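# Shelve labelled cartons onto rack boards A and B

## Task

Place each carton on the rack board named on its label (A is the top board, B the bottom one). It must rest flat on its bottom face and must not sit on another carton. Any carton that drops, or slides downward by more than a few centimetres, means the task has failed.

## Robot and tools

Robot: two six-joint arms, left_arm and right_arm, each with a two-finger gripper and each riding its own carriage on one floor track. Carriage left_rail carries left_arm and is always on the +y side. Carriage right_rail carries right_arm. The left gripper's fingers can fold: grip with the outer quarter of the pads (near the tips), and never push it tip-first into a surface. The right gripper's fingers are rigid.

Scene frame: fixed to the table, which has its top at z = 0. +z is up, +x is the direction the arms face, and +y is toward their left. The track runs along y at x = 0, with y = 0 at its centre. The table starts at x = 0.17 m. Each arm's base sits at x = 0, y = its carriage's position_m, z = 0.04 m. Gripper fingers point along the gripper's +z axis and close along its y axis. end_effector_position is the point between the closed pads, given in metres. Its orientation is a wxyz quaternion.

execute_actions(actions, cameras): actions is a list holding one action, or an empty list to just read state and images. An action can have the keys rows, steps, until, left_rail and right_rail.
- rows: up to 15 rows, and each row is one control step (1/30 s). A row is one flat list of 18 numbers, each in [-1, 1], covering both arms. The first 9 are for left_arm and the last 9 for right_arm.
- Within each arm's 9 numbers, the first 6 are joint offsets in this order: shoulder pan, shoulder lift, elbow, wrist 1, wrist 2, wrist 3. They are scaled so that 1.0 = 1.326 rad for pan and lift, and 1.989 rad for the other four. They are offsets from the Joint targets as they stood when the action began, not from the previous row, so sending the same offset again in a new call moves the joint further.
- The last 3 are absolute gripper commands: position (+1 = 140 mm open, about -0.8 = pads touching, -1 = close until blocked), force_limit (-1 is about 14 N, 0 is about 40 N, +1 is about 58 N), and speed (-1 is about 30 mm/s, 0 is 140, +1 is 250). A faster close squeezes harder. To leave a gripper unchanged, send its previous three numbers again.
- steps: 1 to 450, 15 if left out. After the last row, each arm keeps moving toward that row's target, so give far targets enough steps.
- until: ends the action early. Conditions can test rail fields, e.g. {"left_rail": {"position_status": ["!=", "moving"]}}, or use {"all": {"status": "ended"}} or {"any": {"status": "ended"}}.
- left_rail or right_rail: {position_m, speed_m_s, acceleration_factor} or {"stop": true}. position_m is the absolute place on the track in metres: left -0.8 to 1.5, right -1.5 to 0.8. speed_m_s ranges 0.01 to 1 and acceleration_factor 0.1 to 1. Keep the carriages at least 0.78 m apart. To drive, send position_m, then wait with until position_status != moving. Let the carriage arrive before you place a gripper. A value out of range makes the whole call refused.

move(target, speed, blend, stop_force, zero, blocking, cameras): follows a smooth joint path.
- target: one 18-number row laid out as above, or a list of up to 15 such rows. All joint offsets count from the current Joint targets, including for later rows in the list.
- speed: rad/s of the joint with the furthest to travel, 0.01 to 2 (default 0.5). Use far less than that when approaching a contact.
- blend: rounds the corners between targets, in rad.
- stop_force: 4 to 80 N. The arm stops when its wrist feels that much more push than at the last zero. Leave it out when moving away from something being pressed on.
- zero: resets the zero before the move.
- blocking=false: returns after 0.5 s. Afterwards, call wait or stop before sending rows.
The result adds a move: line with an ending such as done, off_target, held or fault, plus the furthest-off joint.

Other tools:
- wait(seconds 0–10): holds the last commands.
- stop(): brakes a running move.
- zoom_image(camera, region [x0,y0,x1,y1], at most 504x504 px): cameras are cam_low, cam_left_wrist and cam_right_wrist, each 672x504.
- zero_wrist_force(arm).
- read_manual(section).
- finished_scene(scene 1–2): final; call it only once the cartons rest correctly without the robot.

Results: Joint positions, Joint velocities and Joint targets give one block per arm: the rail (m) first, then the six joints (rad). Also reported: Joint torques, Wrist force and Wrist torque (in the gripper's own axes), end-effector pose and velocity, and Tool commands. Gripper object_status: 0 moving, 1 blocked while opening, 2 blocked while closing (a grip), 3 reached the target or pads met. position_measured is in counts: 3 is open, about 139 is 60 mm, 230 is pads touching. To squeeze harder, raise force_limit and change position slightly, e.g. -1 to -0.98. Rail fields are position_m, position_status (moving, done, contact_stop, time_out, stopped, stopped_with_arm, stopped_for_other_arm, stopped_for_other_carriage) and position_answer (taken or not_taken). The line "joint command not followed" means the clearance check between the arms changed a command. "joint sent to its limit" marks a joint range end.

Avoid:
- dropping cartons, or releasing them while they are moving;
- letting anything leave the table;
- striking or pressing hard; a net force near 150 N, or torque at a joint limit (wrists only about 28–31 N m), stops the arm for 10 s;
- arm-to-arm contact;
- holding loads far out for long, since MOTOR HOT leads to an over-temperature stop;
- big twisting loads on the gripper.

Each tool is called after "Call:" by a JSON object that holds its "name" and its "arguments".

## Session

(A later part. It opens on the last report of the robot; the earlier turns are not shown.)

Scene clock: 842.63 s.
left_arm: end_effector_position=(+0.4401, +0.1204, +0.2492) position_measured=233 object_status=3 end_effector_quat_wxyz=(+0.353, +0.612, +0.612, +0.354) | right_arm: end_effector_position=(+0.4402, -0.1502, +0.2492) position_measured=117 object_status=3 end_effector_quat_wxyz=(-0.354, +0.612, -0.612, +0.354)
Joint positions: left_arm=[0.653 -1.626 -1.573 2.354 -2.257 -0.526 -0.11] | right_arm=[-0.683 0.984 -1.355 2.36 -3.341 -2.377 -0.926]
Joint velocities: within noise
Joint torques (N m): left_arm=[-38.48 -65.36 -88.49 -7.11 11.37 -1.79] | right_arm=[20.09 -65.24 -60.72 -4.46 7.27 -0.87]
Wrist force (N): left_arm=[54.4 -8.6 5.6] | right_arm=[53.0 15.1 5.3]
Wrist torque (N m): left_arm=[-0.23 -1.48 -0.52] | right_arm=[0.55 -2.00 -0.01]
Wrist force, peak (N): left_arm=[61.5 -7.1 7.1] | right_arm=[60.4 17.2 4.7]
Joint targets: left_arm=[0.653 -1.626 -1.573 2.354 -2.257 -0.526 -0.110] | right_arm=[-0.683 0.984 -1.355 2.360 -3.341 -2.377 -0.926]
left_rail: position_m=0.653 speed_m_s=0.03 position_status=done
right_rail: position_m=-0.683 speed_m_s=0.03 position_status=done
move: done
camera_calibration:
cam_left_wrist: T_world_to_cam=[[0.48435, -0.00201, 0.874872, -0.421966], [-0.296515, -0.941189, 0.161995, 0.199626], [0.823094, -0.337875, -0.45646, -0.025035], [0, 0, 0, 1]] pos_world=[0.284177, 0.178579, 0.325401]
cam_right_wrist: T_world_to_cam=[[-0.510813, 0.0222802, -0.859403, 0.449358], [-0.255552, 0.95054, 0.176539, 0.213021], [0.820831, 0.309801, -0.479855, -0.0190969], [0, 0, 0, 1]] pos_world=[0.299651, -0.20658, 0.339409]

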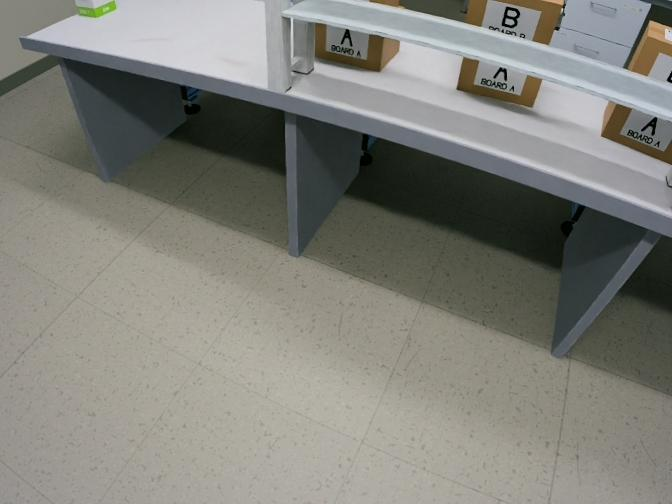

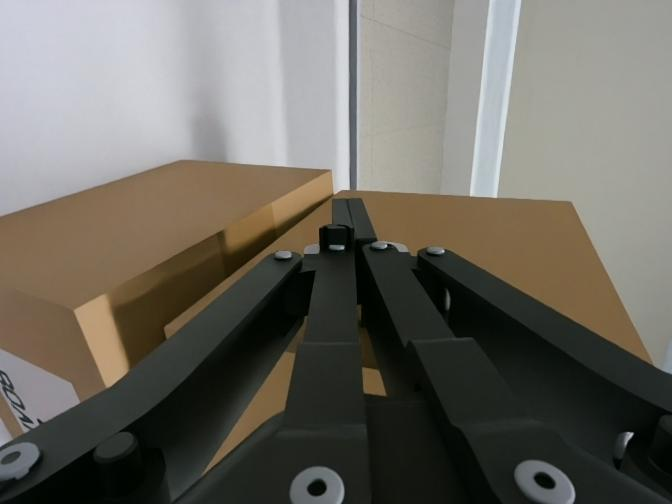

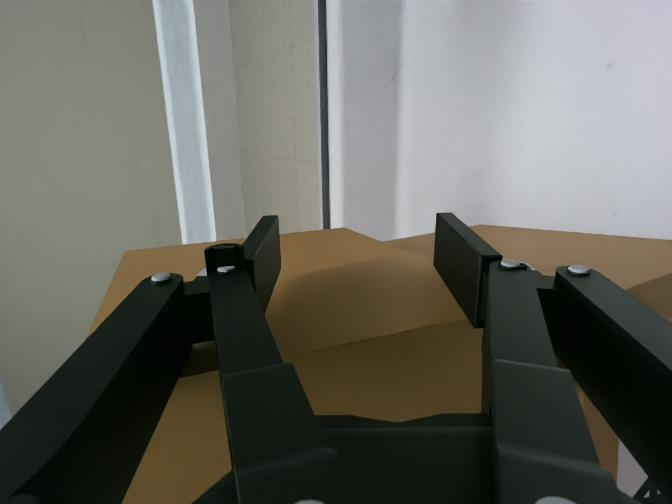

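Call:
{"name": "move", "arguments": {"target": [0,0.03737,0.01172,-0.03664,0,0,-1,0,0,0,0.04452,0.00604,-0.03572,0,0,0.1,1,0], "speed": 0.06, "cameras": []}}

Call:
{"name": "move", "arguments": {"target": [0.0012,0.0183,-0.0126,-0.0009,0.0002,0.0017,-1,0,0,0.012,0.0104,-0.0131,0.0122,-0.0056,0.0084,0.1,1,0], "speed": 0.01, "stop_force": 79, "zero": false, "cameras": ["cam_right_wrist"]}}

Call:
{"name": "move", "arguments": {"target": [0,-0.0125,-0.0039,0.0122,0,0,-1,0,0,0,-0.0148,-0.0020,0.0119,0,0,0.1,1,0], "speed": 0.03, "cameras": ["cam_left_wrist","cam_right_wrist"]}}

Scene clock: 866.37 s.
left_arm: end_effector_position=(+0.4401, +0.1204, +0.2203) position_measured=233 object_status=3 end_effector_quat_wxyz=(+0.353, +0.612, +0.612, +0.354) | right_arm: end_effector_position=(+0.4402, -0.1502, +0.2201) position_measured=117 object_status=3 end_effector_quat_wxyz=(-0.354, +0.612, -0.612, +0.354)
Joint positions: left_arm=[0.653 -1.626 -1.524 2.377 -2.329 -0.526 -0.11] | right_arm=[-0.683 0.984 -1.296 2.372 -3.412 -2.377 -0.926]
Joint velocities: within noise
Joint torques (N m): left_arm=[-33.89 -7.96 -51.29 -16.75 1.57 -1.78] | right_arm=[31.02 -39.5 -41.9 -12.42 12.08 -0.7]
Wrist force (N): left_arm=[61.2 14.7 -18.8] | right_arm=[58.4 11.5 -0.9]
Wrist torque (N m): left_arm=[0.45 -2.21 -1.00] | right_arm=[3.19 -3.38 0.72]
Wrist force, peak (N): left_arm=[61.2 14.7 -18.8] | right_arm=[58.5 12.7 0.1]
Joint targets: left_arm=[0.653 -1.626 -1.523 2.377 -2.329 -0.526 -0.110] | right_arm=[-0.683 0.984 -1.296 2.372 -3.412 -2.377 -0.926]
left_rail: position_m=0.653 speed_m_s=0.03 position_status=done
right_rail: position_m=-0.683 speed_m_s=0.03 position_status=done
move: done
No camera images: "cameras" was empty.

Scene clock: 867.70 s.
left_arm: end_effector_position=(+0.4401, +0.1200, +0.2200) position_measured=233 object_status=3 end_effector_quat_wxyz=(+0.353, +0.612, +0.612, +0.354) | right_arm: end_effector_position=(+0.4401, -0.1496, +0.2199) position_measured=117 object_status=3 end_effector_quat_wxyz=(-0.354, +0.612, -0.612, +0.354)
Joint positions: left_arm=[0.653 -1.626 -1.522 2.376 -2.33 -0.526 -0.11] | right_arm=[-0.683 0.985 -1.295 2.371 -3.411 -2.377 -0.925]
Joint velocities: within noise
Joint torques (N m): left_arm=[-25.14 -46.39 -59.78 -16.56 1.5 -1.81] | right_arm=[10.3 -62.12 -47.29 -12.95 23.59 -2.34]
Wrist force (N): left_arm=[74.0 17.4 -18.7] | right_arm=[71.9 10.3 -0.7]
Wrist torque (N m): left_arm=[0.51 -2.58 -1.18] | right_arm=[3.05 -3.87 0.53]
Wrist force, peak (N): left_arm=[83.2 19.4 -20.1] | right_arm=[80.5 12.7 -1.6]
Joint targets: left_arm=[0.653 -1.626 -1.522 2.376 -2.330 -0.526 -0.110] | right_arm=[-0.683 0.985 -1.295 2.371 -3.411 -2.377 -0.925]
left_rail: position_m=0.653 speed_m_s=0.03 position_status=done
right_rail: position_m=-0.683 speed_m_s=0.03 position_status=done
move: contact (left_arm, right_arm); left_arm: the elbow is farthest, 0.024 rad from its target; right_arm: the elbow is farthest, 0.025 rad from its target
camera_calibration:
cam_right_wrist: T_world_to_cam=[[-0.51085, 0.0223014, -0.85938, 0.424147], [-0.255615, 0.950509, 0.176614, 0.217599], [0.820788, 0.309894, -0.479867, -0.0332905], [0, 0, 0, 1]] pos_world=[0.299622, -0.205972, 0.310097]
Images, in order (width x height): cam_right_wrist 672x504.

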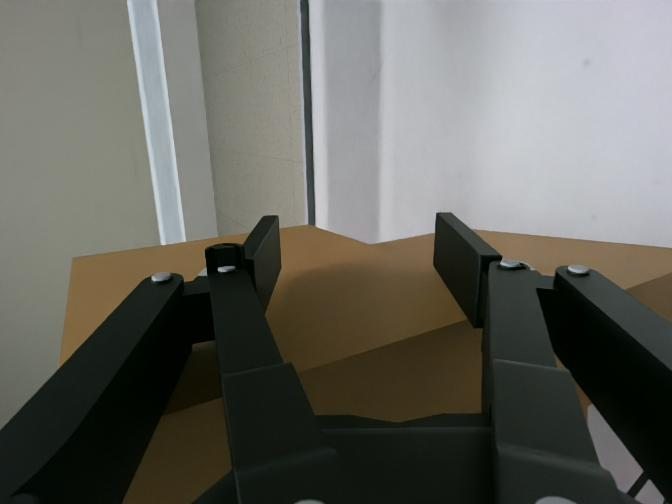

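Scene clock: 868.83 s.
left_arm: end_effector_position=(+0.4401, +0.1197, +0.2296) position_measured=233 object_status=3 end_effector_quat_wxyz=(+0.353, +0.612, +0.612, +0.354) | right_arm: end_effector_position=(+0.4402, -0.1493, +0.2295) position_measured=117 object_status=3 end_effector_quat_wxyz=(-0.354, +0.612, -0.612, +0.354)
Joint positions: left_arm=[0.653 -1.626 -1.539 2.369 -2.305 -0.526 -0.11] | right_arm=[-0.683 0.985 -1.314 2.367 -3.387 -2.377 -0.925]
Joint velocities: within noise
Joint torques (N m): left_arm=[-23.5 -62.8 -101.69 -9.49 3.93 -1.98] | right_arm=[14.23 -69.17 -71.8 -5.91 6.16 -1.38]
Wrist force (N): left_arm=[78.0 -7.1 9.1] | right_arm=[77.3 18.9 4.0]
Wrist torque (N m): left_arm=[-0.15 -2.19 -0.75] | right_arm=[0.46 -3.50 -0.47]
Wrist force, peak (N): left_arm=[78.1 -7.1 9.0] | right_arm=[77.3 18.9 4.0]
Joint targets: left_arm=[0.653 -1.626 -1.539 2.369 -2.305 -0.526 -0.110] | right_arm=[-0.683 0.985 -1.315 2.367 -3.387 -2.377 -0.925]
left_rail: position_m=0.653 speed_m_s=0.03 position_status=done
right_rail: position_m=-0.683 speed_m_s=0.03 position_status=done
move: done
camera_calibration:
cam_left_wrist: T_world_to_cam=[[0.484246, -0.00213479, 0.874929, -0.40474], [-0.296547, -0.941207, 0.161833, 0.202169], [0.823144, -0.337825, -0.456408, -0.034257], [0, 0, 0, 1]] pos_world=[0.284145, 0.177845, 0.305767]
cam_right_wrist: T_world_to_cam=[[-0.510916, 0.0222439, -0.859343, 0.432465], [-0.255639, 0.950507, 0.176592, 0.215643], [0.820739, 0.309905, -0.479943, -0.0288178], [0, 0, 0, 1]] pos_world=[0.299732, -0.205659, 0.319724]
Images, in order (width x height): cam_left_wrist 672x504, cam_right_wrist 672x504.

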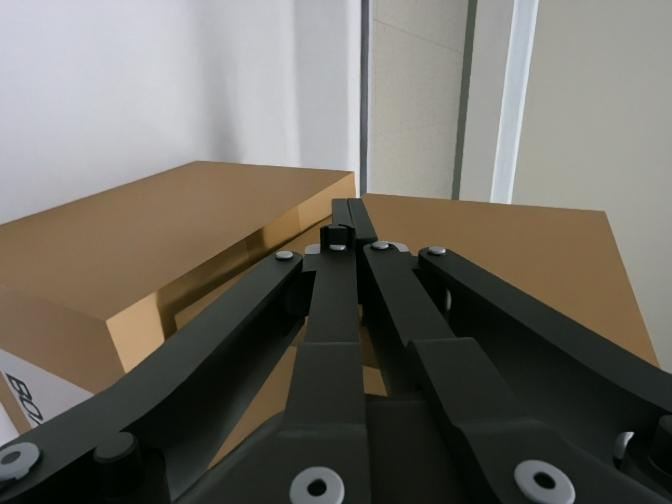

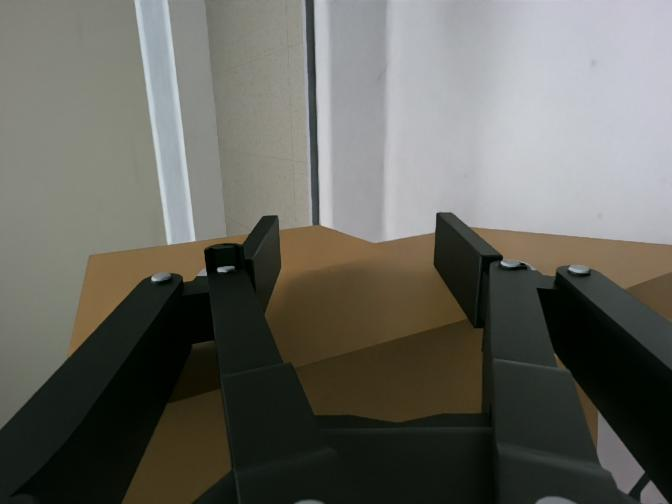

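Call:
{"name": "move", "arguments": {"target": [-0.0024,-0.0366,0.0252,0.0018,-0.0003,-0.0033,-1,0,0,-0.024,-0.0207,0.0261,-0.0243,0.0111,-0.0168,0.1,1,0], "speed": 0.06, "cameras": []}}

Call:
{"name": "execute_actions", "arguments": {"actions": [{"left_rail":{"position_m":0.7385,"speed_m_s":0.3},"right_rail":{"position_m":-0.768,"speed_m_s":0.3},"steps":120,"until":{"all":{"status":"ended"}}}], "cameras": []}}

Scene clock: 991.17 s.
left_arm: end_effector_position=(+0.4401, +0.1495, +0.2286) position_measured=233 object_status=3 end_effector_quat_wxyz=(+0.353, +0.612, +0.613, +0.353) | right_arm: end_effector_position=(+0.4395, -0.1789, +0.2291) position_measured=117 object_status=3 end_effector_quat_wxyz=(-0.354, +0.612, -0.612, +0.354)
Joint positions: left_arm=[0.653 -1.629 -1.587 2.419 -2.302 -0.527 -0.116] | right_arm=[-0.683 0.953 -1.342 2.419 -3.435 -2.355 -0.959]
Joint velocities: within noise
Joint torques (N m): left_arm=[-14.49 -59.09 -27.42 -0.61 -0.33 -2] | right_arm=[-13.62 -59.75 -15.06 -10.29 2.15 -1.91]
Wrist force (N): left_arm=[0.1 -0.5 -0.1] | right_arm=[-6.9 4.9 2.9]
Wrist torque (N m): left_arm=[-0.01 0.03 -0.25] | right_arm=[0.61 1.47 -0.14]
Wrist force, peak (N): left_arm=[78.5 -7.6 9.2] | right_arm=[77.7 19.2 4.3]
Joint targets: left_arm=[0.653 -1.629 -1.587 2.419 -2.302 -0.527 -0.116] | right_arm=[-0.683 0.953 -1.342 2.419 -3.435 -2.355 -0.959]
left_rail: position_m=0.653 speed_m_s=0.03 position_status=done
right_rail: position_m=-0.683 speed_m_s=0.03 position_status=done
move: done
No camera images: "cameras" was empty.

Scene clock: 992.17 s.
left_arm: end_effector_position=(+0.4401, +0.2350, +0.2286) position_measured=233 object_status=3 end_effector_quat_wxyz=(+0.353, +0.612, +0.613, +0.353) end_effector_velocity=(+0.000, +0.001, +0.001) end_effector_angular_velocity=(-0.001, +0.000, +0.000) | right_arm: end_effector_position=(+0.4395, -0.2640, +0.2290) position_measured=117 object_status=3 end_effector_quat_wxyz=(-0.354, +0.612, -0.612, +0.354) end_effector_velocity=(+0.000, -0.002, +0.001) end_effector_angular_velocity=(-0.002, -0.001, +0.000)
Joint positions: left_arm=[0.738 -1.629 -1.587 2.419 -2.302 -0.527 -0.116] | right_arm=[-0.768 0.953 -1.342 2.419 -3.435 -2.355 -0.959]
Joint velocities: left_arm=[0.001 -0.001 -0.001 0 0 0 0] | right_arm=[-0.001 -0.001 0 0 0 -0.001 -0.002]
Joint torques (N m): left_arm=[-5.34 -41.73 -42.79 -0.67 0.15 -1.47] | right_arm=[-14.6 -50.31 -27.42 -9.08 1.88 -2.38]
Wrist force (N): left_arm=[0.2 -0.3 -0.1] | right_arm=[-6.6 4.6 2.9]
Wrist torque (N m): left_arm=[0.02 0.01 -0.25] | right_arm=[0.56 1.38 -0.14]
Wrist force, peak (N): left_arm=[1.8 -0.4 -0.3] | right_arm=[-7.9 5.1 2.8]
Joint targets: left_arm=[0.738 -1.629 -1.587 2.419 -2.302 -0.527 -0.116] | right_arm=[-0.768 0.953 -1.342 2.419 -3.435 -2.355 -0.959]
Tool commands: left_gripper/position=-1.0 left_gripper/force_limit=+0.0 left_gripper/speed=+0.0 right_gripper/position=+0.1 right_gripper/force_limit=+1.0 right_gripper/speed=+0.0
left_rail: position_m=0.738 speed_m_s=0.30 position_status=done
right_rail: position_m=-0.768 speed_m_s=0.30 position_status=done
No camera images: "cameras" was empty.

Call:
{"name": "move", "arguments": {"target": [0.05952,0.13142,-0.01958,-0.34488,-0.0310,0.32279,-1,0,0,-0.02964,0.04762,-0.04286,-0.06705,0.11614,-0.12431,0.1,1,0], "speed": 0.2}}

Scene clock: 1049.53 s.
left_arm: end_effector_position=(+0.4701, +0.1372, +0.2373) position_measured=233 object_status=3 end_effector_quat_wxyz=(+0.397, +0.687, +0.528, +0.304) | right_arm: end_effector_position=(+0.4700, -0.1666, +0.2372) position_measured=117 object_status=3 end_effector_quat_wxyz=(-0.397, +0.687, -0.527, +0.304)
Joint positions: left_arm=[0.739 -1.55 -1.413 2.38 -2.987 -0.588 0.525] | right_arm=[-0.768 0.914 -1.279 2.334 -3.569 -2.124 -1.206]
Joint velocities: within noise
Joint torques (N m): left_arm=[12.53 -24.99 -44.12 -8.5 -0.35 3.32] | right_arm=[-14.55 -45.31 -32.32 -9.7 2.74 -2.42]
Wrist force (N): left_arm=[0.1 -0.4 -0.3] | right_arm=[-7.4 4.8 3.4]
Wrist torque (N m): left_arm=[0.02 0.04 -0.27] | right_arm=[0.59 1.52 -0.27]
Wrist force, peak (N): left_arm=[0.4 -0.9 -0.3] | right_arm=[-7.6 4.9 3.5]
Joint targets: left_arm=[0.738 -1.550 -1.413 2.380 -2.988 -0.589 0.525] | right_arm=[-0.768 0.914 -1.279 2.334 -3.569 -2.124 -1.206]
left_rail: position_m=0.739 position_m_goal=0.738 speed_m_s=0.30 position_status=done
right_rail: position_m=-0.768 speed_m_s=0.30 position_status=done
move: done
camera_calibration:
cam_left_wrist: T_world_to_cam=[[0.467261, -0.126463, 0.875028, -0.400944], [-0.529788, -0.832397, 0.162603, 0.320843], [0.707808, -0.539557, -0.455946, 0.0322409], [0, 0, 0, 1]] pos_world=[0.334504, 0.23376, 0.313368]
cam_right_wrist: T_world_to_cam=[[-0.499193, -0.109919, -0.859491, 0.427189], [-0.49279, 0.851901, 0.177264, 0.333245], [0.712717, 0.512037, -0.47943, 0.0400966], [0, 0, 0, 1]] pos_world=[0.348892, -0.257467, 0.327316]

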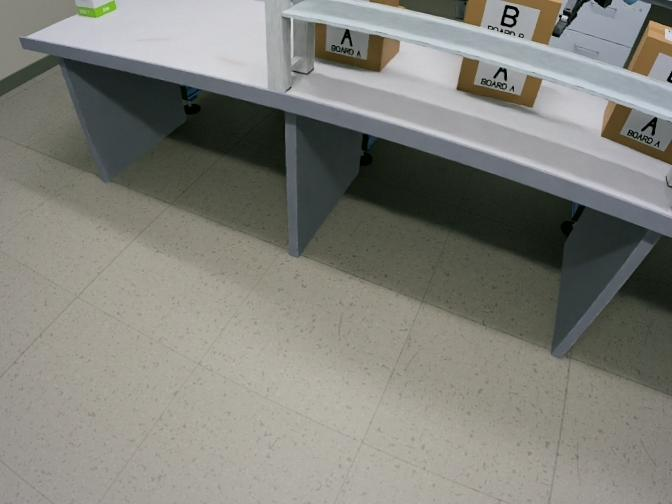

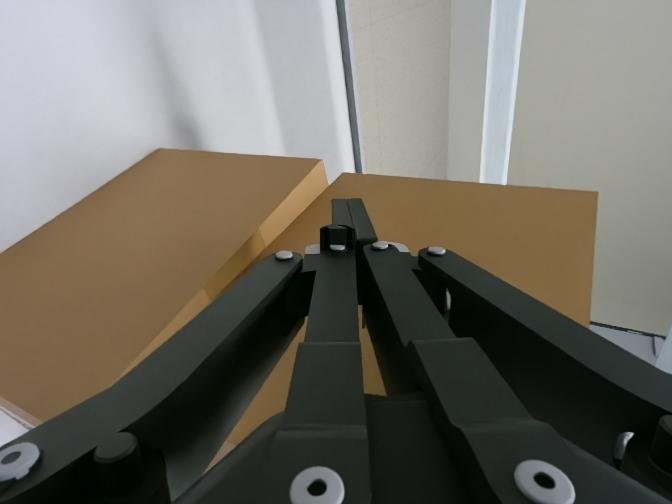

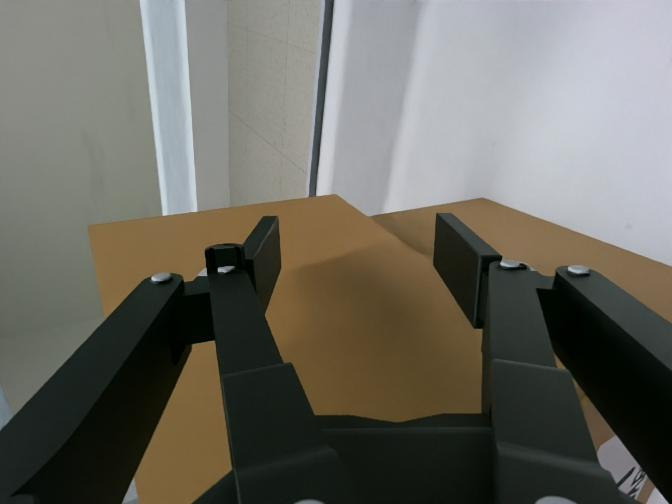

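Call:
{"name": "zero_wrist_force", "arguments": {"arm": "right_arm"}}

Call:
{"name": "move", "arguments": {"target": [-0.0006,0.0198,-0.0174,0.0048,0.0002,-0.0006,-1,0,0,0.0172,0.0152,-0.0174,0.0116,-0.0092,0.008,0.1,1,0], "speed": 0.03, "stop_force": 10, "cameras": []}}

Wrist force sensor zeroed.

Scene clock: 1056.93 s.
left_arm: end_effector_position=(+0.4702, +0.1312, +0.2372) position_measured=233 object_status=3 end_effector_quat_wxyz=(+0.397, +0.687, +0.527, +0.304) | right_arm: end_effector_position=(+0.4699, -0.1550, +0.2371) position_measured=117 object_status=3 end_effector_quat_wxyz=(-0.397, +0.687, -0.527, +0.304)
Joint positions: left_arm=[0.739 -1.55 -1.405 2.369 -2.985 -0.589 0.525] | right_arm=[-0.768 0.927 -1.267 2.314 -3.555 -2.135 -1.197]
Joint velocities: within noise
Joint torques (N m): left_arm=[5.58 -67.92 -27.27 -9.59 -1.2 1.94] | right_arm=[-12.7 -71.53 -21.14 -11.23 2.98 -1.1]
Wrist force (N, zeroed by zero_wrist_force on right_arm): left_arm=[6.5 -0.8 -4.9] | right_arm=[5.2 3.0 0.7]
Wrist torque (N m, zeroed by zero_wrist_force on right_arm): left_arm=[0.00 0.25 -0.31] | right_arm=[-0.03 0.04 0.20]
Wrist force, peak (N, zeroed by zero_wrist_force on right_arm): left_arm=[12.3 -0.6 -4.2] | right_arm=[12.4 5.1 0.3]
Joint targets: left_arm=[0.738 -1.550 -1.405 2.369 -2.985 -0.589 0.525] | right_arm=[-0.768 0.927 -1.267 2.314 -3.555 -2.135 -1.197]
left_rail: position_m=0.739 position_m_goal=0.738 speed_m_s=0.30 position_status=done
right_rail: position_m=-0.768 speed_m_s=0.30 position_status=done
move: contact (left_arm, right_arm); left_arm: the elbow is farthest, 0.024 rad from its target; right_arm: the elbow is farthest, 0.014 rad from its target
No camera images: "cameras" was empty.

Call:
{"name": "move", "arguments": {"target": [-0.0003,0.0089,-0.0078,0.0022,0.0001,-0.0003,-1,0,0,0.0077,0.0068,-0.0078,0.0052,-0.0041,0.0036,0.1,1,0], "speed": 0.01, "stop_force": 68, "zero": false}}

Scene clock: 1062.73 s.
left_arm: end_effector_position=(+0.4702, +0.1268, +0.2370) position_measured=233 object_status=3 end_effector_quat_wxyz=(+0.397, +0.687, +0.527, +0.305) | right_arm: end_effector_position=(+0.4699, -0.1505, +0.2370) position_measured=117 object_status=3 end_effector_quat_wxyz=(-0.397, +0.687, -0.527, +0.304)
Joint positions: left_arm=[0.739 -1.55 -1.399 2.361 -2.982 -0.588 0.525] | right_arm=[-0.768 0.932 -1.262 2.305 -3.55 -2.139 -1.193]
Joint velocities: within noise
Joint torques (N m): left_arm=[-25.96 -82.52 -72.06 -19.96 0.74 -0.45] | right_arm=[19.19 -68.18 -42.05 -12.69 27.75 -4.22]
Wrist force (N, zeroed by zero_wrist_force on right_arm): left_arm=[58.3 -25.8 -8.3] | right_arm=[62.1 6.0 -9.1]
Wrist torque (N m, zeroed by zero_wrist_force on right_arm): left_arm=[0.64 2.19 -0.18] | right_arm=[0.29 1.16 2.50]
Wrist force, peak (N, zeroed by zero_wrist_force on right_arm): left_arm=[65.3 -29.1 -8.9] | right_arm=[69.9 6.8 -10.2]
Joint targets: left_arm=[0.738 -1.550 -1.399 2.361 -2.982 -0.588 0.525] | right_arm=[-0.768 0.932 -1.262 2.305 -3.550 -2.139 -1.193]
left_rail: position_m=0.739 position_m_goal=0.738 speed_m_s=0.30 position_status=done
right_rail: position_m=-0.768 speed_m_s=0.30 position_status=done
move: contact (left_arm, right_arm)
camera_calibration:
cam_left_wrist: T_world_to_cam=[[0.467292, -0.127087, 0.874921, -0.401977], [-0.529742, -0.832544, 0.162002, 0.312399], [0.707822, -0.539184, -0.456364, 0.0264464], [0, 0, 0, 1]] pos_world=[0.334612, 0.223259, 0.313158]
cam_right_wrist: T_world_to_cam=[[-0.499291, -0.110004, -0.859423, 0.428749], [-0.492647, 0.852007, 0.177154, 0.319486], [0.712746, 0.511843, -0.479593, 0.0318612], [0, 0, 0, 1]] pos_world=[0.348756, -0.241348, 0.327159]

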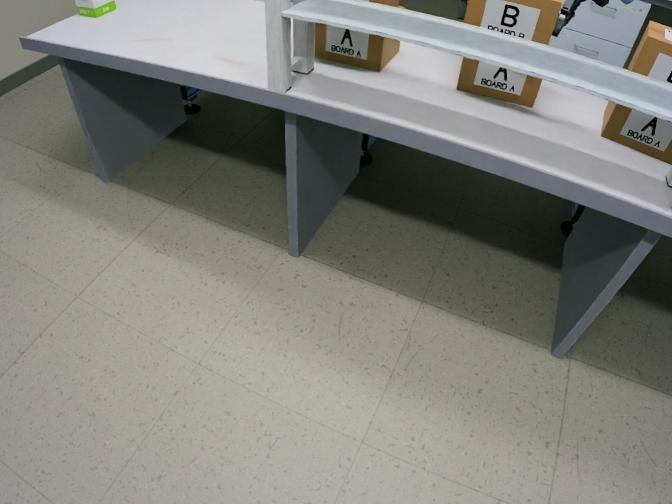

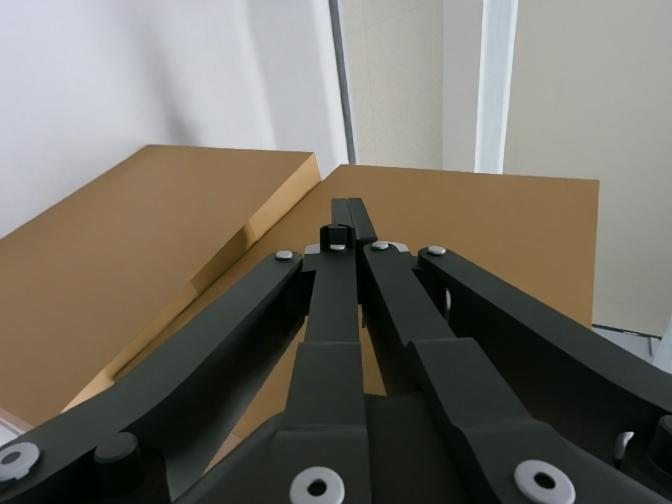

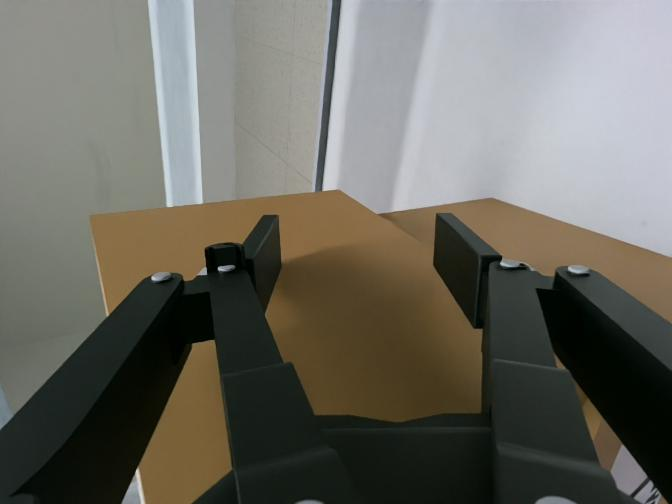

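Call:
{"name": "move", "arguments": {"target": [0,-0.0143,-0.0031,0.01263,0,0,-1,0,0,0,-0.01457,-0.00208,0.01179,0,0,0.1,1,0], "speed": 0.03}}

Scene clock: 1069.17 s.
left_arm: end_effector_position=(+0.4702, +0.1264, +0.2472) position_measured=233 object_status=3 end_effector_quat_wxyz=(+0.397, +0.687, +0.527, +0.304) | right_arm: end_effector_position=(+0.4700, -0.1502, +0.2473) position_measured=117 object_status=3 end_effector_quat_wxyz=(-0.397, +0.687, -0.527, +0.304)
Joint positions: left_arm=[0.738 -1.55 -1.418 2.355 -2.957 -0.588 0.525] | right_arm=[-0.768 0.932 -1.282 2.301 -3.526 -2.139 -1.193]
Joint velocities: within noise
Joint torques (N m): left_arm=[-18.3 -80.16 -97.34 -8.95 -1.86 1.9] | right_arm=[34.39 -70.33 -58.35 -2.77 27.77 -4]
Wrist force (N, zeroed by zero_wrist_force on right_arm): left_arm=[61.7 -25.7 -8.4] | right_arm=[64.8 7.7 -9.8]
Wrist torque (N m, zeroed by zero_wrist_force on right_arm): left_arm=[0.65 2.28 -0.17] | right_arm=[0.39 1.15 2.57]
Wrist force, peak (N, zeroed by zero_wrist_force on right_arm): left_arm=[63.2 -27.1 -8.5] | right_arm=[66.4 7.3 -10.0]
Joint targets: left_arm=[0.738 -1.550 -1.418 2.355 -2.957 -0.588 0.525] | right_arm=[-0.768 0.932 -1.282 2.301 -3.526 -2.139 -1.193]
left_rail: position_m=0.738 speed_m_s=0.30 position_status=done
right_rail: position_m=-0.768 speed_m_s=0.30 position_status=done
move: done
camera_calibration:
cam_left_wrist: T_world_to_cam=[[0.46729, -0.126995, 0.874936, -0.410961], [-0.529724, -0.83254, 0.162076, 0.310435], [0.707836, -0.539211, -0.45631, 0.0308707], [0, 0, 0, 1]] pos_world=[0.334632, 0.222906, 0.323337]
cam_right_wrist: T_world_to_cam=[[-0.4993, -0.109996, -0.859419, 0.437698], [-0.492666, 0.85199, 0.17718, 0.317465], [0.712727, 0.511872, -0.47959, 0.0365829], [0, 0, 0, 1]] pos_world=[0.348873, -0.241058, 0.337462]

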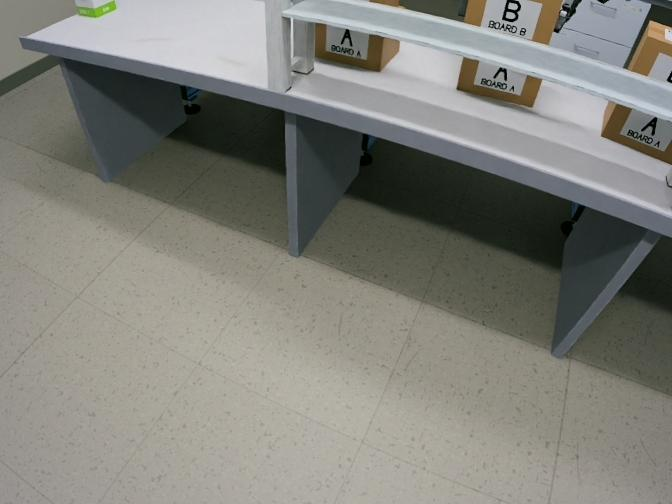

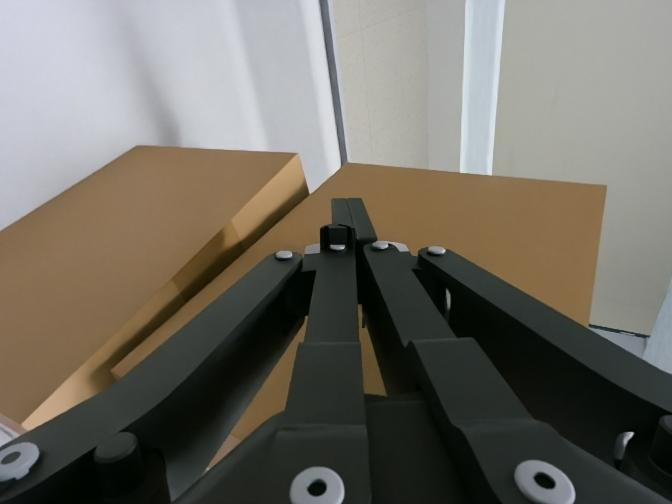

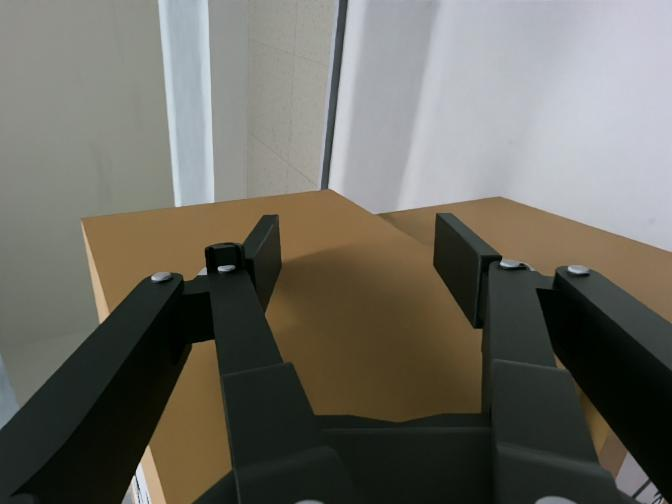

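Call:
{"name": "zoom_image", "arguments": {"camera": "cam_low", "region": [420, 0, 600, 130]}}

Scaled by 2.800.

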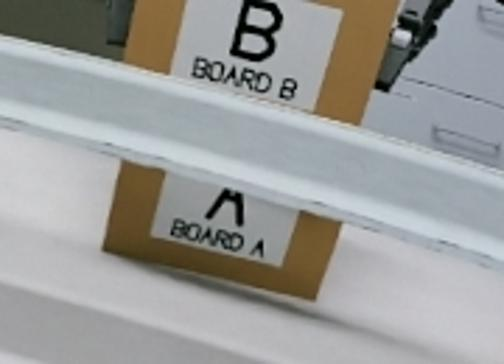

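Call:
{"name": "move", "arguments": {"target": [[0,-0.02654,-0.00576,0.02346,0,0,-1,0,0,0,-0.02706,-0.00386,0.0219,0,0,0.1,1,0],[0,-0.06428,-0.01605,0.0589,0,0,-1,0,0,0,-0.06621,-0.01127,0.05541,0,0,0.1,1,0],[0,-0.09893,-0.02775,0.0937,0,0,-1,0,0,0,-0.10289,-0.02017,0.08876,0,0,0.1,1,0],[0,-0.13048,-0.04087,0.12786,0,0,-1,0,0,0,-0.13711,-0.03054,0.12194,0,0,0.1,1,0]], "speed": 0.06, "blend": [0.01,0.01,0.01,0]}}

Scene clock: 1094.27 s.
left_arm: end_effector_position=(+0.4702, +0.1270, +0.3541) position_measured=233 object_status=3 end_effector_quat_wxyz=(+0.397, +0.687, +0.527, +0.304) | right_arm: end_effector_position=(+0.4695, -0.1509, +0.3553) position_measured=117 object_status=3 end_effector_quat_wxyz=(-0.397, +0.687, -0.527, +0.304)
Joint positions: left_arm=[0.738 -1.55 -1.591 2.274 -2.703 -0.588 0.525] | right_arm=[-0.768 0.932 -1.463 2.241 -3.284 -2.139 -1.193]
Joint velocities: within noise
Joint torques (N m): left_arm=[-18.42 -64.49 -93.18 -7.59 -1.39 1.62] | right_arm=[37.43 -59.31 -61.03 -3.32 16.54 -4]
Wrist force (N, zeroed by zero_wrist_force on right_arm): left_arm=[49.9 -22.7 -5.4] | right_arm=[52.7 8.8 -7.2]
Wrist torque (N m, zeroed by zero_wrist_force on right_arm): left_arm=[0.63 1.93 -0.19] | right_arm=[0.34 0.98 2.11]
Wrist force, peak (N, zeroed by zero_wrist_force on right_arm): left_arm=[61.9 -26.7 -7.8] | right_arm=[65.3 8.3 -9.1]
Joint targets: left_arm=[0.738 -1.550 -1.591 2.274 -2.703 -0.588 0.525] | right_arm=[-0.768 0.932 -1.464 2.241 -3.284 -2.139 -1.193]
left_rail: position_m=0.738 speed_m_s=0.30 position_status=done
right_rail: position_m=-0.768 speed_m_s=0.30 position_status=done
move: done
camera_calibration:
cam_left_wrist: T_world_to_cam=[[0.4673, -0.127001, 0.874929, -0.504442], [-0.529727, -0.832538, 0.16208, 0.293604], [0.707827, -0.539214, -0.456321, 0.080017], [0, 0, 0, 1]] pos_world=[0.334618, 0.223518, 0.430277]
cam_right_wrist: T_world_to_cam=[[-0.499304, -0.110001, -0.859416, 0.530194], [-0.492695, 0.85197, 0.177198, 0.298654], [0.712704, 0.511905, -0.479589, 0.0891446], [0, 0, 0, 1]] pos_world=[0.34834, -0.241756, 0.445489]

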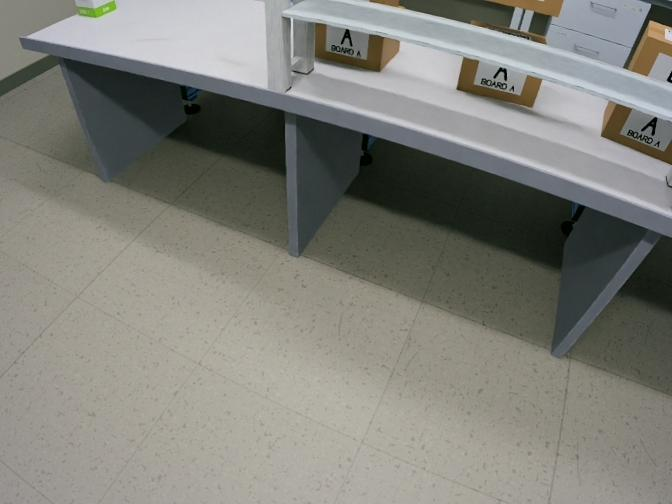

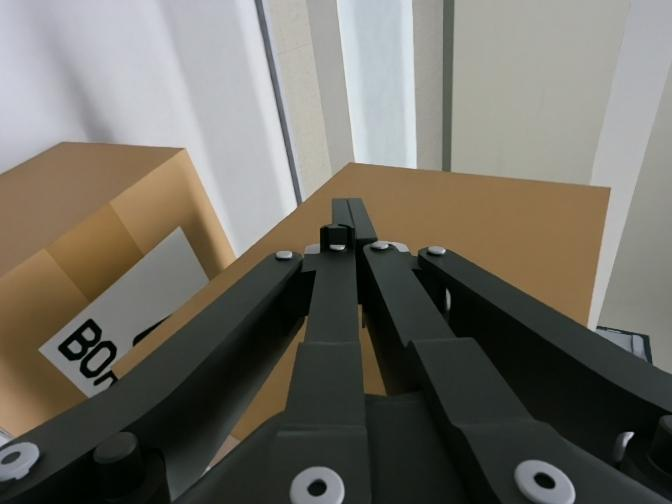

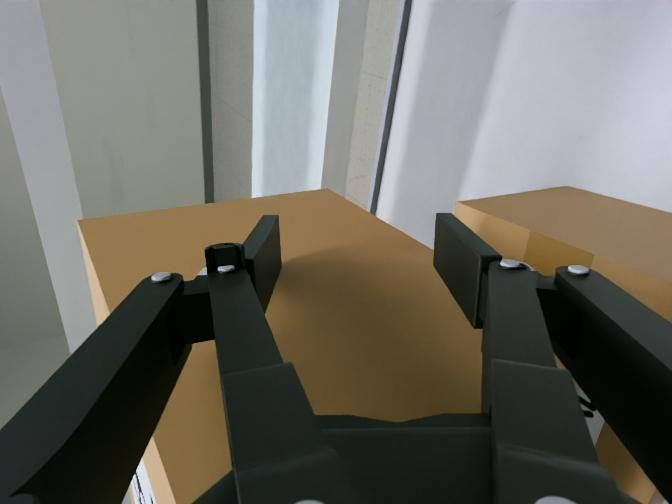

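Call:
{"name": "move", "arguments": {"target": [[0.05514,0.03567,-0.01265,-0.05806,-0.01753,0.05699,-1,0,0,-0.04263,0.02048,-0.01451,-0.00912,0.02311,-0.01937,0.1,1,0],[0.10833,0.07031,-0.02821,-0.10514,-0.03693,0.10634,-1,0,0,-0.08248,0.04211,-0.03077,-0.0156,0.04491,-0.03666,0.1,1,0],[0.15925,0.10441,-0.04672,-0.14242,-0.05756,0.14894,-1,0,0,-0.11926,0.06515,-0.04911,-0.01937,0.06525,-0.05193,0.1,1,0],[0.20764,0.13795,-0.06777,-0.1712,-0.07882,0.18563,-1,0,0,-0.1531,0.08942,-0.06944,-0.02073,0.08414,-0.06544,0.1,1,0]], "speed": 0.06, "blend": [0.01,0.01,0.01,0]}}

Scene clock: 1218.73 s.
left_arm: end_effector_position=(+0.6303, +0.1266, +0.3542) position_measured=233 object_status=3 end_effector_quat_wxyz=(+0.397, +0.687, +0.528, +0.304) | right_arm: end_effector_position=(+0.6293, -0.1503, +0.3555) position_measured=117 object_status=3 end_effector_quat_wxyz=(-0.397, +0.687, -0.527, +0.304)
Joint positions: left_arm=[0.738 -1.275 -1.408 2.139 -3.043 -0.745 0.894] | right_arm=[-0.768 0.729 -1.345 2.103 -3.325 -1.972 -1.323]
Joint velocities: within noise
Joint torques (N m): left_arm=[-17.39 -46.06 -85.88 -19.38 -10.24 3.43] | right_arm=[13.88 -49.17 -57.12 -14.01 21.5 -4.65]
Wrist force (N, zeroed by zero_wrist_force on right_arm): left_arm=[42.8 -21.0 -3.1] | right_arm=[44.8 8.6 -5.0]
Wrist torque (N m, zeroed by zero_wrist_force on right_arm): left_arm=[0.49 1.59 -0.19] | right_arm=[0.08 0.87 1.77]
Wrist force, peak (N, zeroed by zero_wrist_force on right_arm): left_arm=[57.0 -25.1 -6.7] | right_arm=[60.2 8.3 -9.1]
Joint targets: left_arm=[0.738 -1.275 -1.408 2.139 -3.043 -0.745 0.894] | right_arm=[-0.768 0.729 -1.345 2.102 -3.325 -1.972 -1.323]
left_rail: position_m=0.738 speed_m_s=0.30 position_status=done
right_rail: position_m=-0.768 speed_m_s=0.30 position_status=done
move: done
camera_calibration:
cam_left_wrist: T_world_to_cam=[[0.467492, -0.126805, 0.874855, -0.579445], [-0.529584, -0.832583, 0.162314, 0.377873], [0.707807, -0.53919, -0.45638, -0.03346], [0, 0, 0, 1]] pos_world=[0.494685, 0.223093, 0.430326]
cam_right_wrist: T_world_to_cam=[[-0.499427, -0.110033, -0.85934, 0.610238], [-0.492661, 0.851982, 0.177232, 0.376846], [0.712641, 0.511878, -0.479712, -0.0248757], [0, 0, 0, 1]] pos_world=[0.508155, -0.241187, 0.44568]

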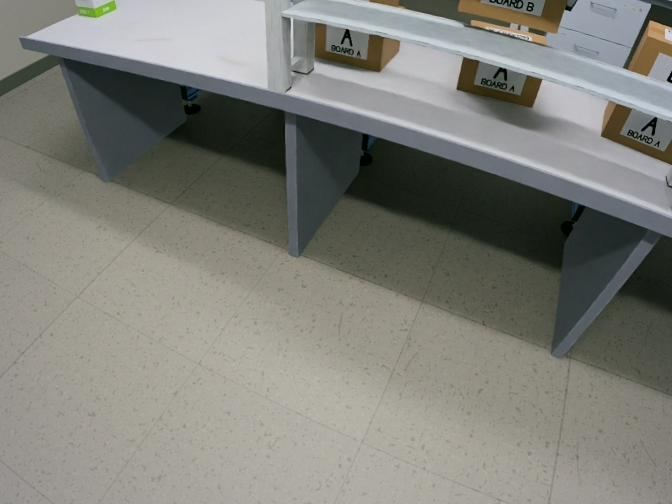

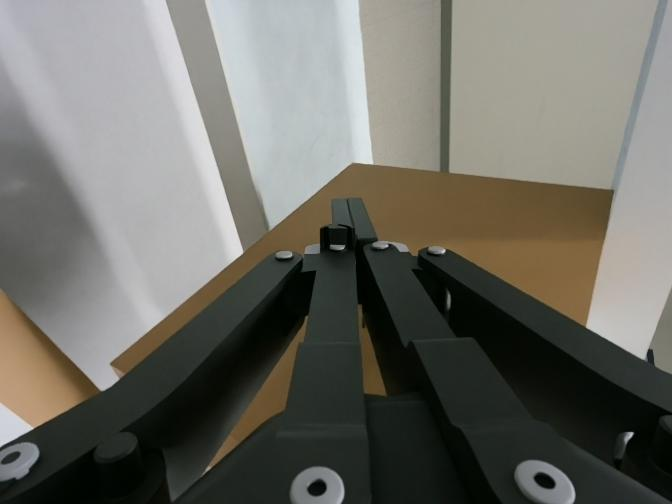

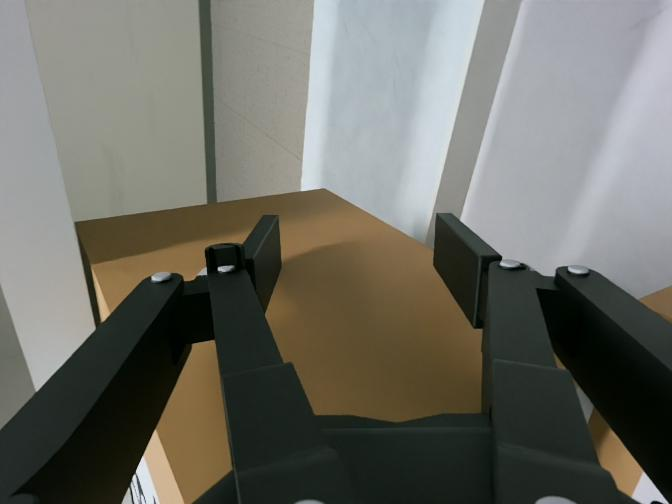

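Call:
{"name": "move", "arguments": {"target": [[0.04577,0.03694,-0.02205,-0.0254,-0.02114,0.03171,-1,0,0,-0.03076,0.02933,-0.02125,-0.00272,0.01728,-0.01191,0.1,1,0],[0.08889,0.0731,-0.04571,-0.0448,-0.04194,0.05916,-1,0,0,-0.05932,0.05938,-0.04401,-0.0037,0.0334,-0.0227,0.1,1,0]], "speed": 0.06, "blend": [0.01,0]}}

Scene clock: 1240.17 s.
left_arm: end_effector_position=(+0.7104, +0.1263, +0.3461) position_measured=233 object_status=3 end_effector_quat_wxyz=(+0.396, +0.687, +0.528, +0.304) | right_arm: end_effector_position=(+0.7092, -0.1498, +0.3476) position_measured=117 object_status=3 end_effector_quat_wxyz=(-0.397, +0.687, -0.527, +0.304)
Joint positions: left_arm=[0.738 -1.157 -1.311 2.048 -3.132 -0.828 1.011] | right_arm=[-0.768 0.651 -1.266 2.015 -3.332 -1.905 -1.368]
Joint velocities: within noise
Joint torques (N m): left_arm=[-18.19 -54.69 -86.58 -19.64 -13.8 2.44] | right_arm=[17.03 -58.38 -55.97 -14.08 22.77 -4.41]
Wrist force (N, zeroed by zero_wrist_force on right_arm): left_arm=[43.4 -20.4 -4.0] | right_arm=[45.8 8.1 -6.1]
Wrist torque (N m, zeroed by zero_wrist_force on right_arm): left_arm=[0.51 1.71 -0.18] | right_arm=[0.19 0.88 1.80]
Wrist force, peak (N, zeroed by zero_wrist_force on right_arm): left_arm=[48.7 -22.7 -4.2] | right_arm=[51.6 8.6 -6.4]
Joint targets: left_arm=[0.738 -1.157 -1.311 2.048 -3.132 -0.829 1.012] | right_arm=[-0.768 0.651 -1.266 2.015 -3.332 -1.905 -1.368]
left_rail: position_m=0.738 speed_m_s=0.30 position_status=done
right_rail: position_m=-0.768 speed_m_s=0.30 position_status=done
move: done
camera_calibration:
cam_left_wrist: T_world_to_cam=[[0.467768, -0.126783, 0.874711, -0.610057], [-0.529498, -0.832606, 0.162478, 0.421275], [0.70769, -0.539159, -0.456598, -0.0938098], [0, 0, 0, 1]] pos_world=[0.574817, 0.222833, 0.422342]
cam_right_wrist: T_world_to_cam=[[-0.499507, -0.110051, -0.859291, 0.643404], [-0.492651, 0.851982, 0.177264, 0.41713], [0.712592, 0.511875, -0.479788, -0.0858385], [0, 0, 0, 1]] pos_world=[0.588052, -0.240641, 0.437745]

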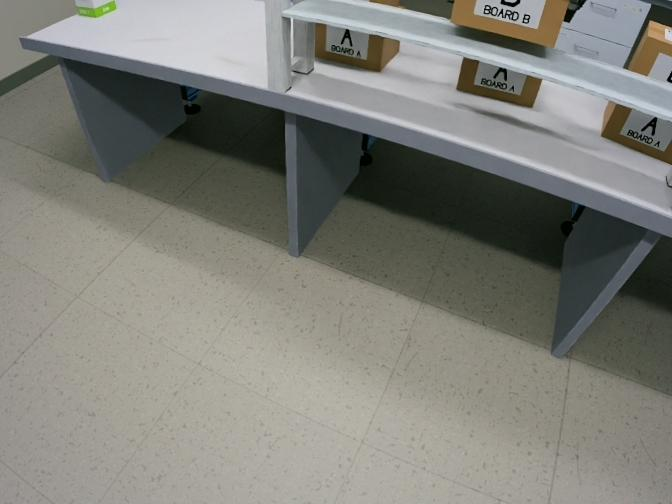

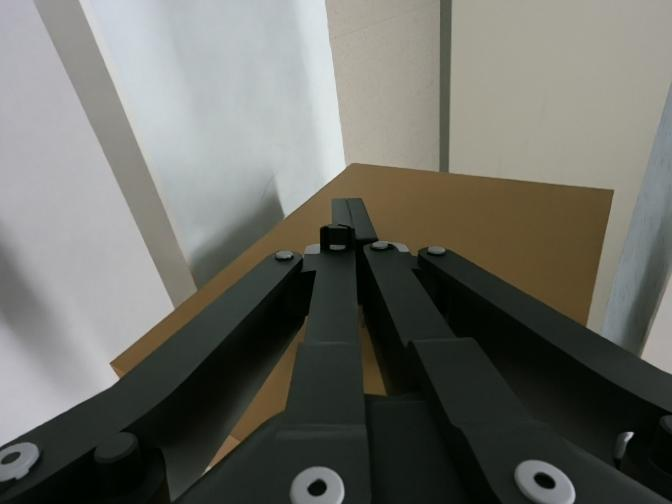

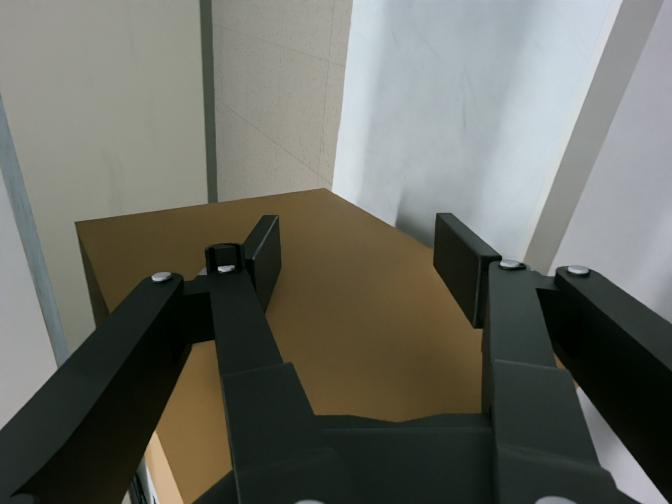

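Call:
{"name": "move", "arguments": {"target": [0,0.02743,0.01046,-0.02873,0,0,-1,0,0,0,0.0274,0.00965,-0.02792,0,0,0.1,1,0], "speed": 0.025, "stop_force": 10}}

Scene clock: 1252.53 s.
left_arm: end_effector_position=(+0.7100, +0.1275, +0.3164) position_measured=233 object_status=3 end_effector_quat_wxyz=(+0.396, +0.687, +0.528, +0.304) | right_arm: end_effector_position=(+0.7084, -0.1505, +0.3179) position_measured=117 object_status=3 end_effector_quat_wxyz=(-0.397, +0.687, -0.527, +0.304)
Joint positions: left_arm=[0.738 -1.157 -1.275 2.069 -3.19 -0.829 1.012] | right_arm=[-0.768 0.651 -1.23 2.034 -3.388 -1.905 -1.368]
Joint velocities: within noise
Joint torques (N m): left_arm=[-24.91 -58.08 -54.4 -16.58 -6.4 2.34] | right_arm=[27.86 -56.95 -32.31 -10.34 13.79 -3.54]
Wrist force (N, zeroed by zero_wrist_force on right_arm): left_arm=[30.2 -16.5 -1.2] | right_arm=[32.4 0.8 -5.2]
Wrist torque (N m, zeroed by zero_wrist_force on right_arm): left_arm=[0.55 1.18 -0.22] | right_arm=[0.08 0.56 1.38]
Wrist force, peak (N, zeroed by zero_wrist_force on right_arm): left_arm=[45.7 -21.1 -4.5] | right_arm=[48.7 8.1 -6.3]
Joint targets: left_arm=[0.738 -1.157 -1.275 2.069 -3.190 -0.829 1.012] | right_arm=[-0.768 0.651 -1.230 2.034 -3.388 -1.905 -1.368]
left_rail: position_m=0.738 speed_m_s=0.30 position_status=done
right_rail: position_m=-0.768 speed_m_s=0.30 position_status=done
move: done
camera_calibration:
cam_left_wrist: T_world_to_cam=[[0.467791, -0.126823, 0.874693, -0.583763], [-0.529496, -0.832612, 0.162456, 0.42685], [0.707676, -0.539141, -0.45664, -0.106469], [0, 0, 0, 1]] pos_world=[0.57444, 0.223964, 0.392651]
cam_right_wrist: T_world_to_cam=[[-0.499506, -0.110041, -0.859293, 0.617416], [-0.49265, 0.851981, 0.177272, 0.422597], [0.712594, 0.511879, -0.479781, -0.099183], [0, 0, 0, 1]] pos_world=[0.587273, -0.241334, 0.40804]

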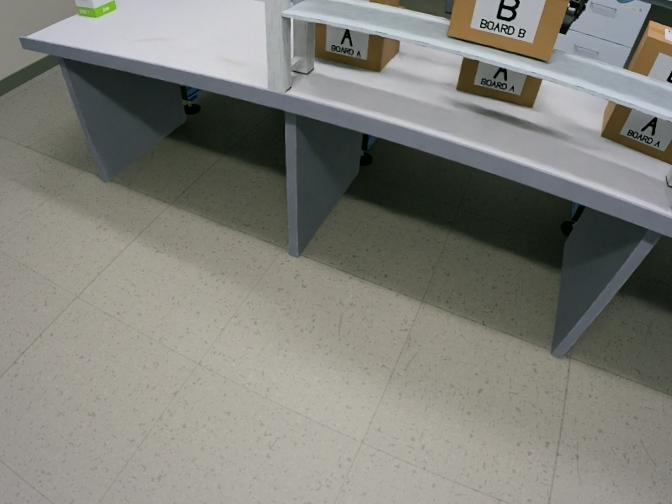

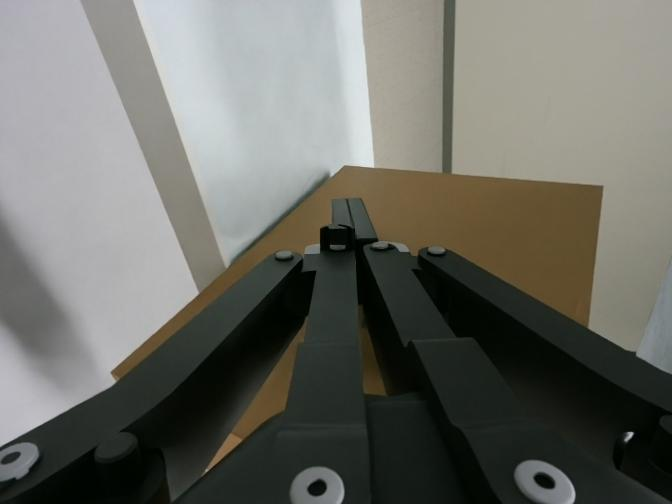

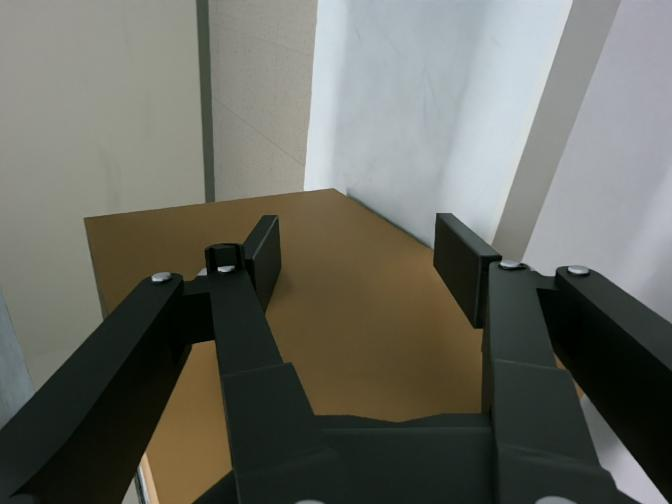

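Call:
{"name": "zoom_image", "arguments": {"camera": "cam_low", "region": [420, 0, 620, 140]}}

Scaled by 2.520.

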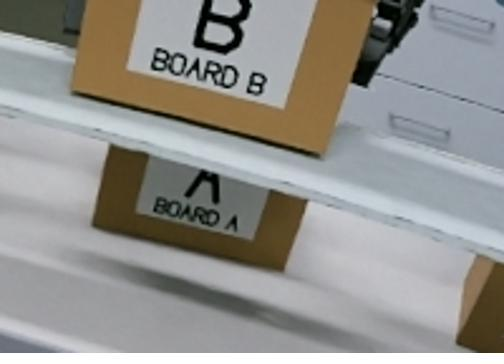

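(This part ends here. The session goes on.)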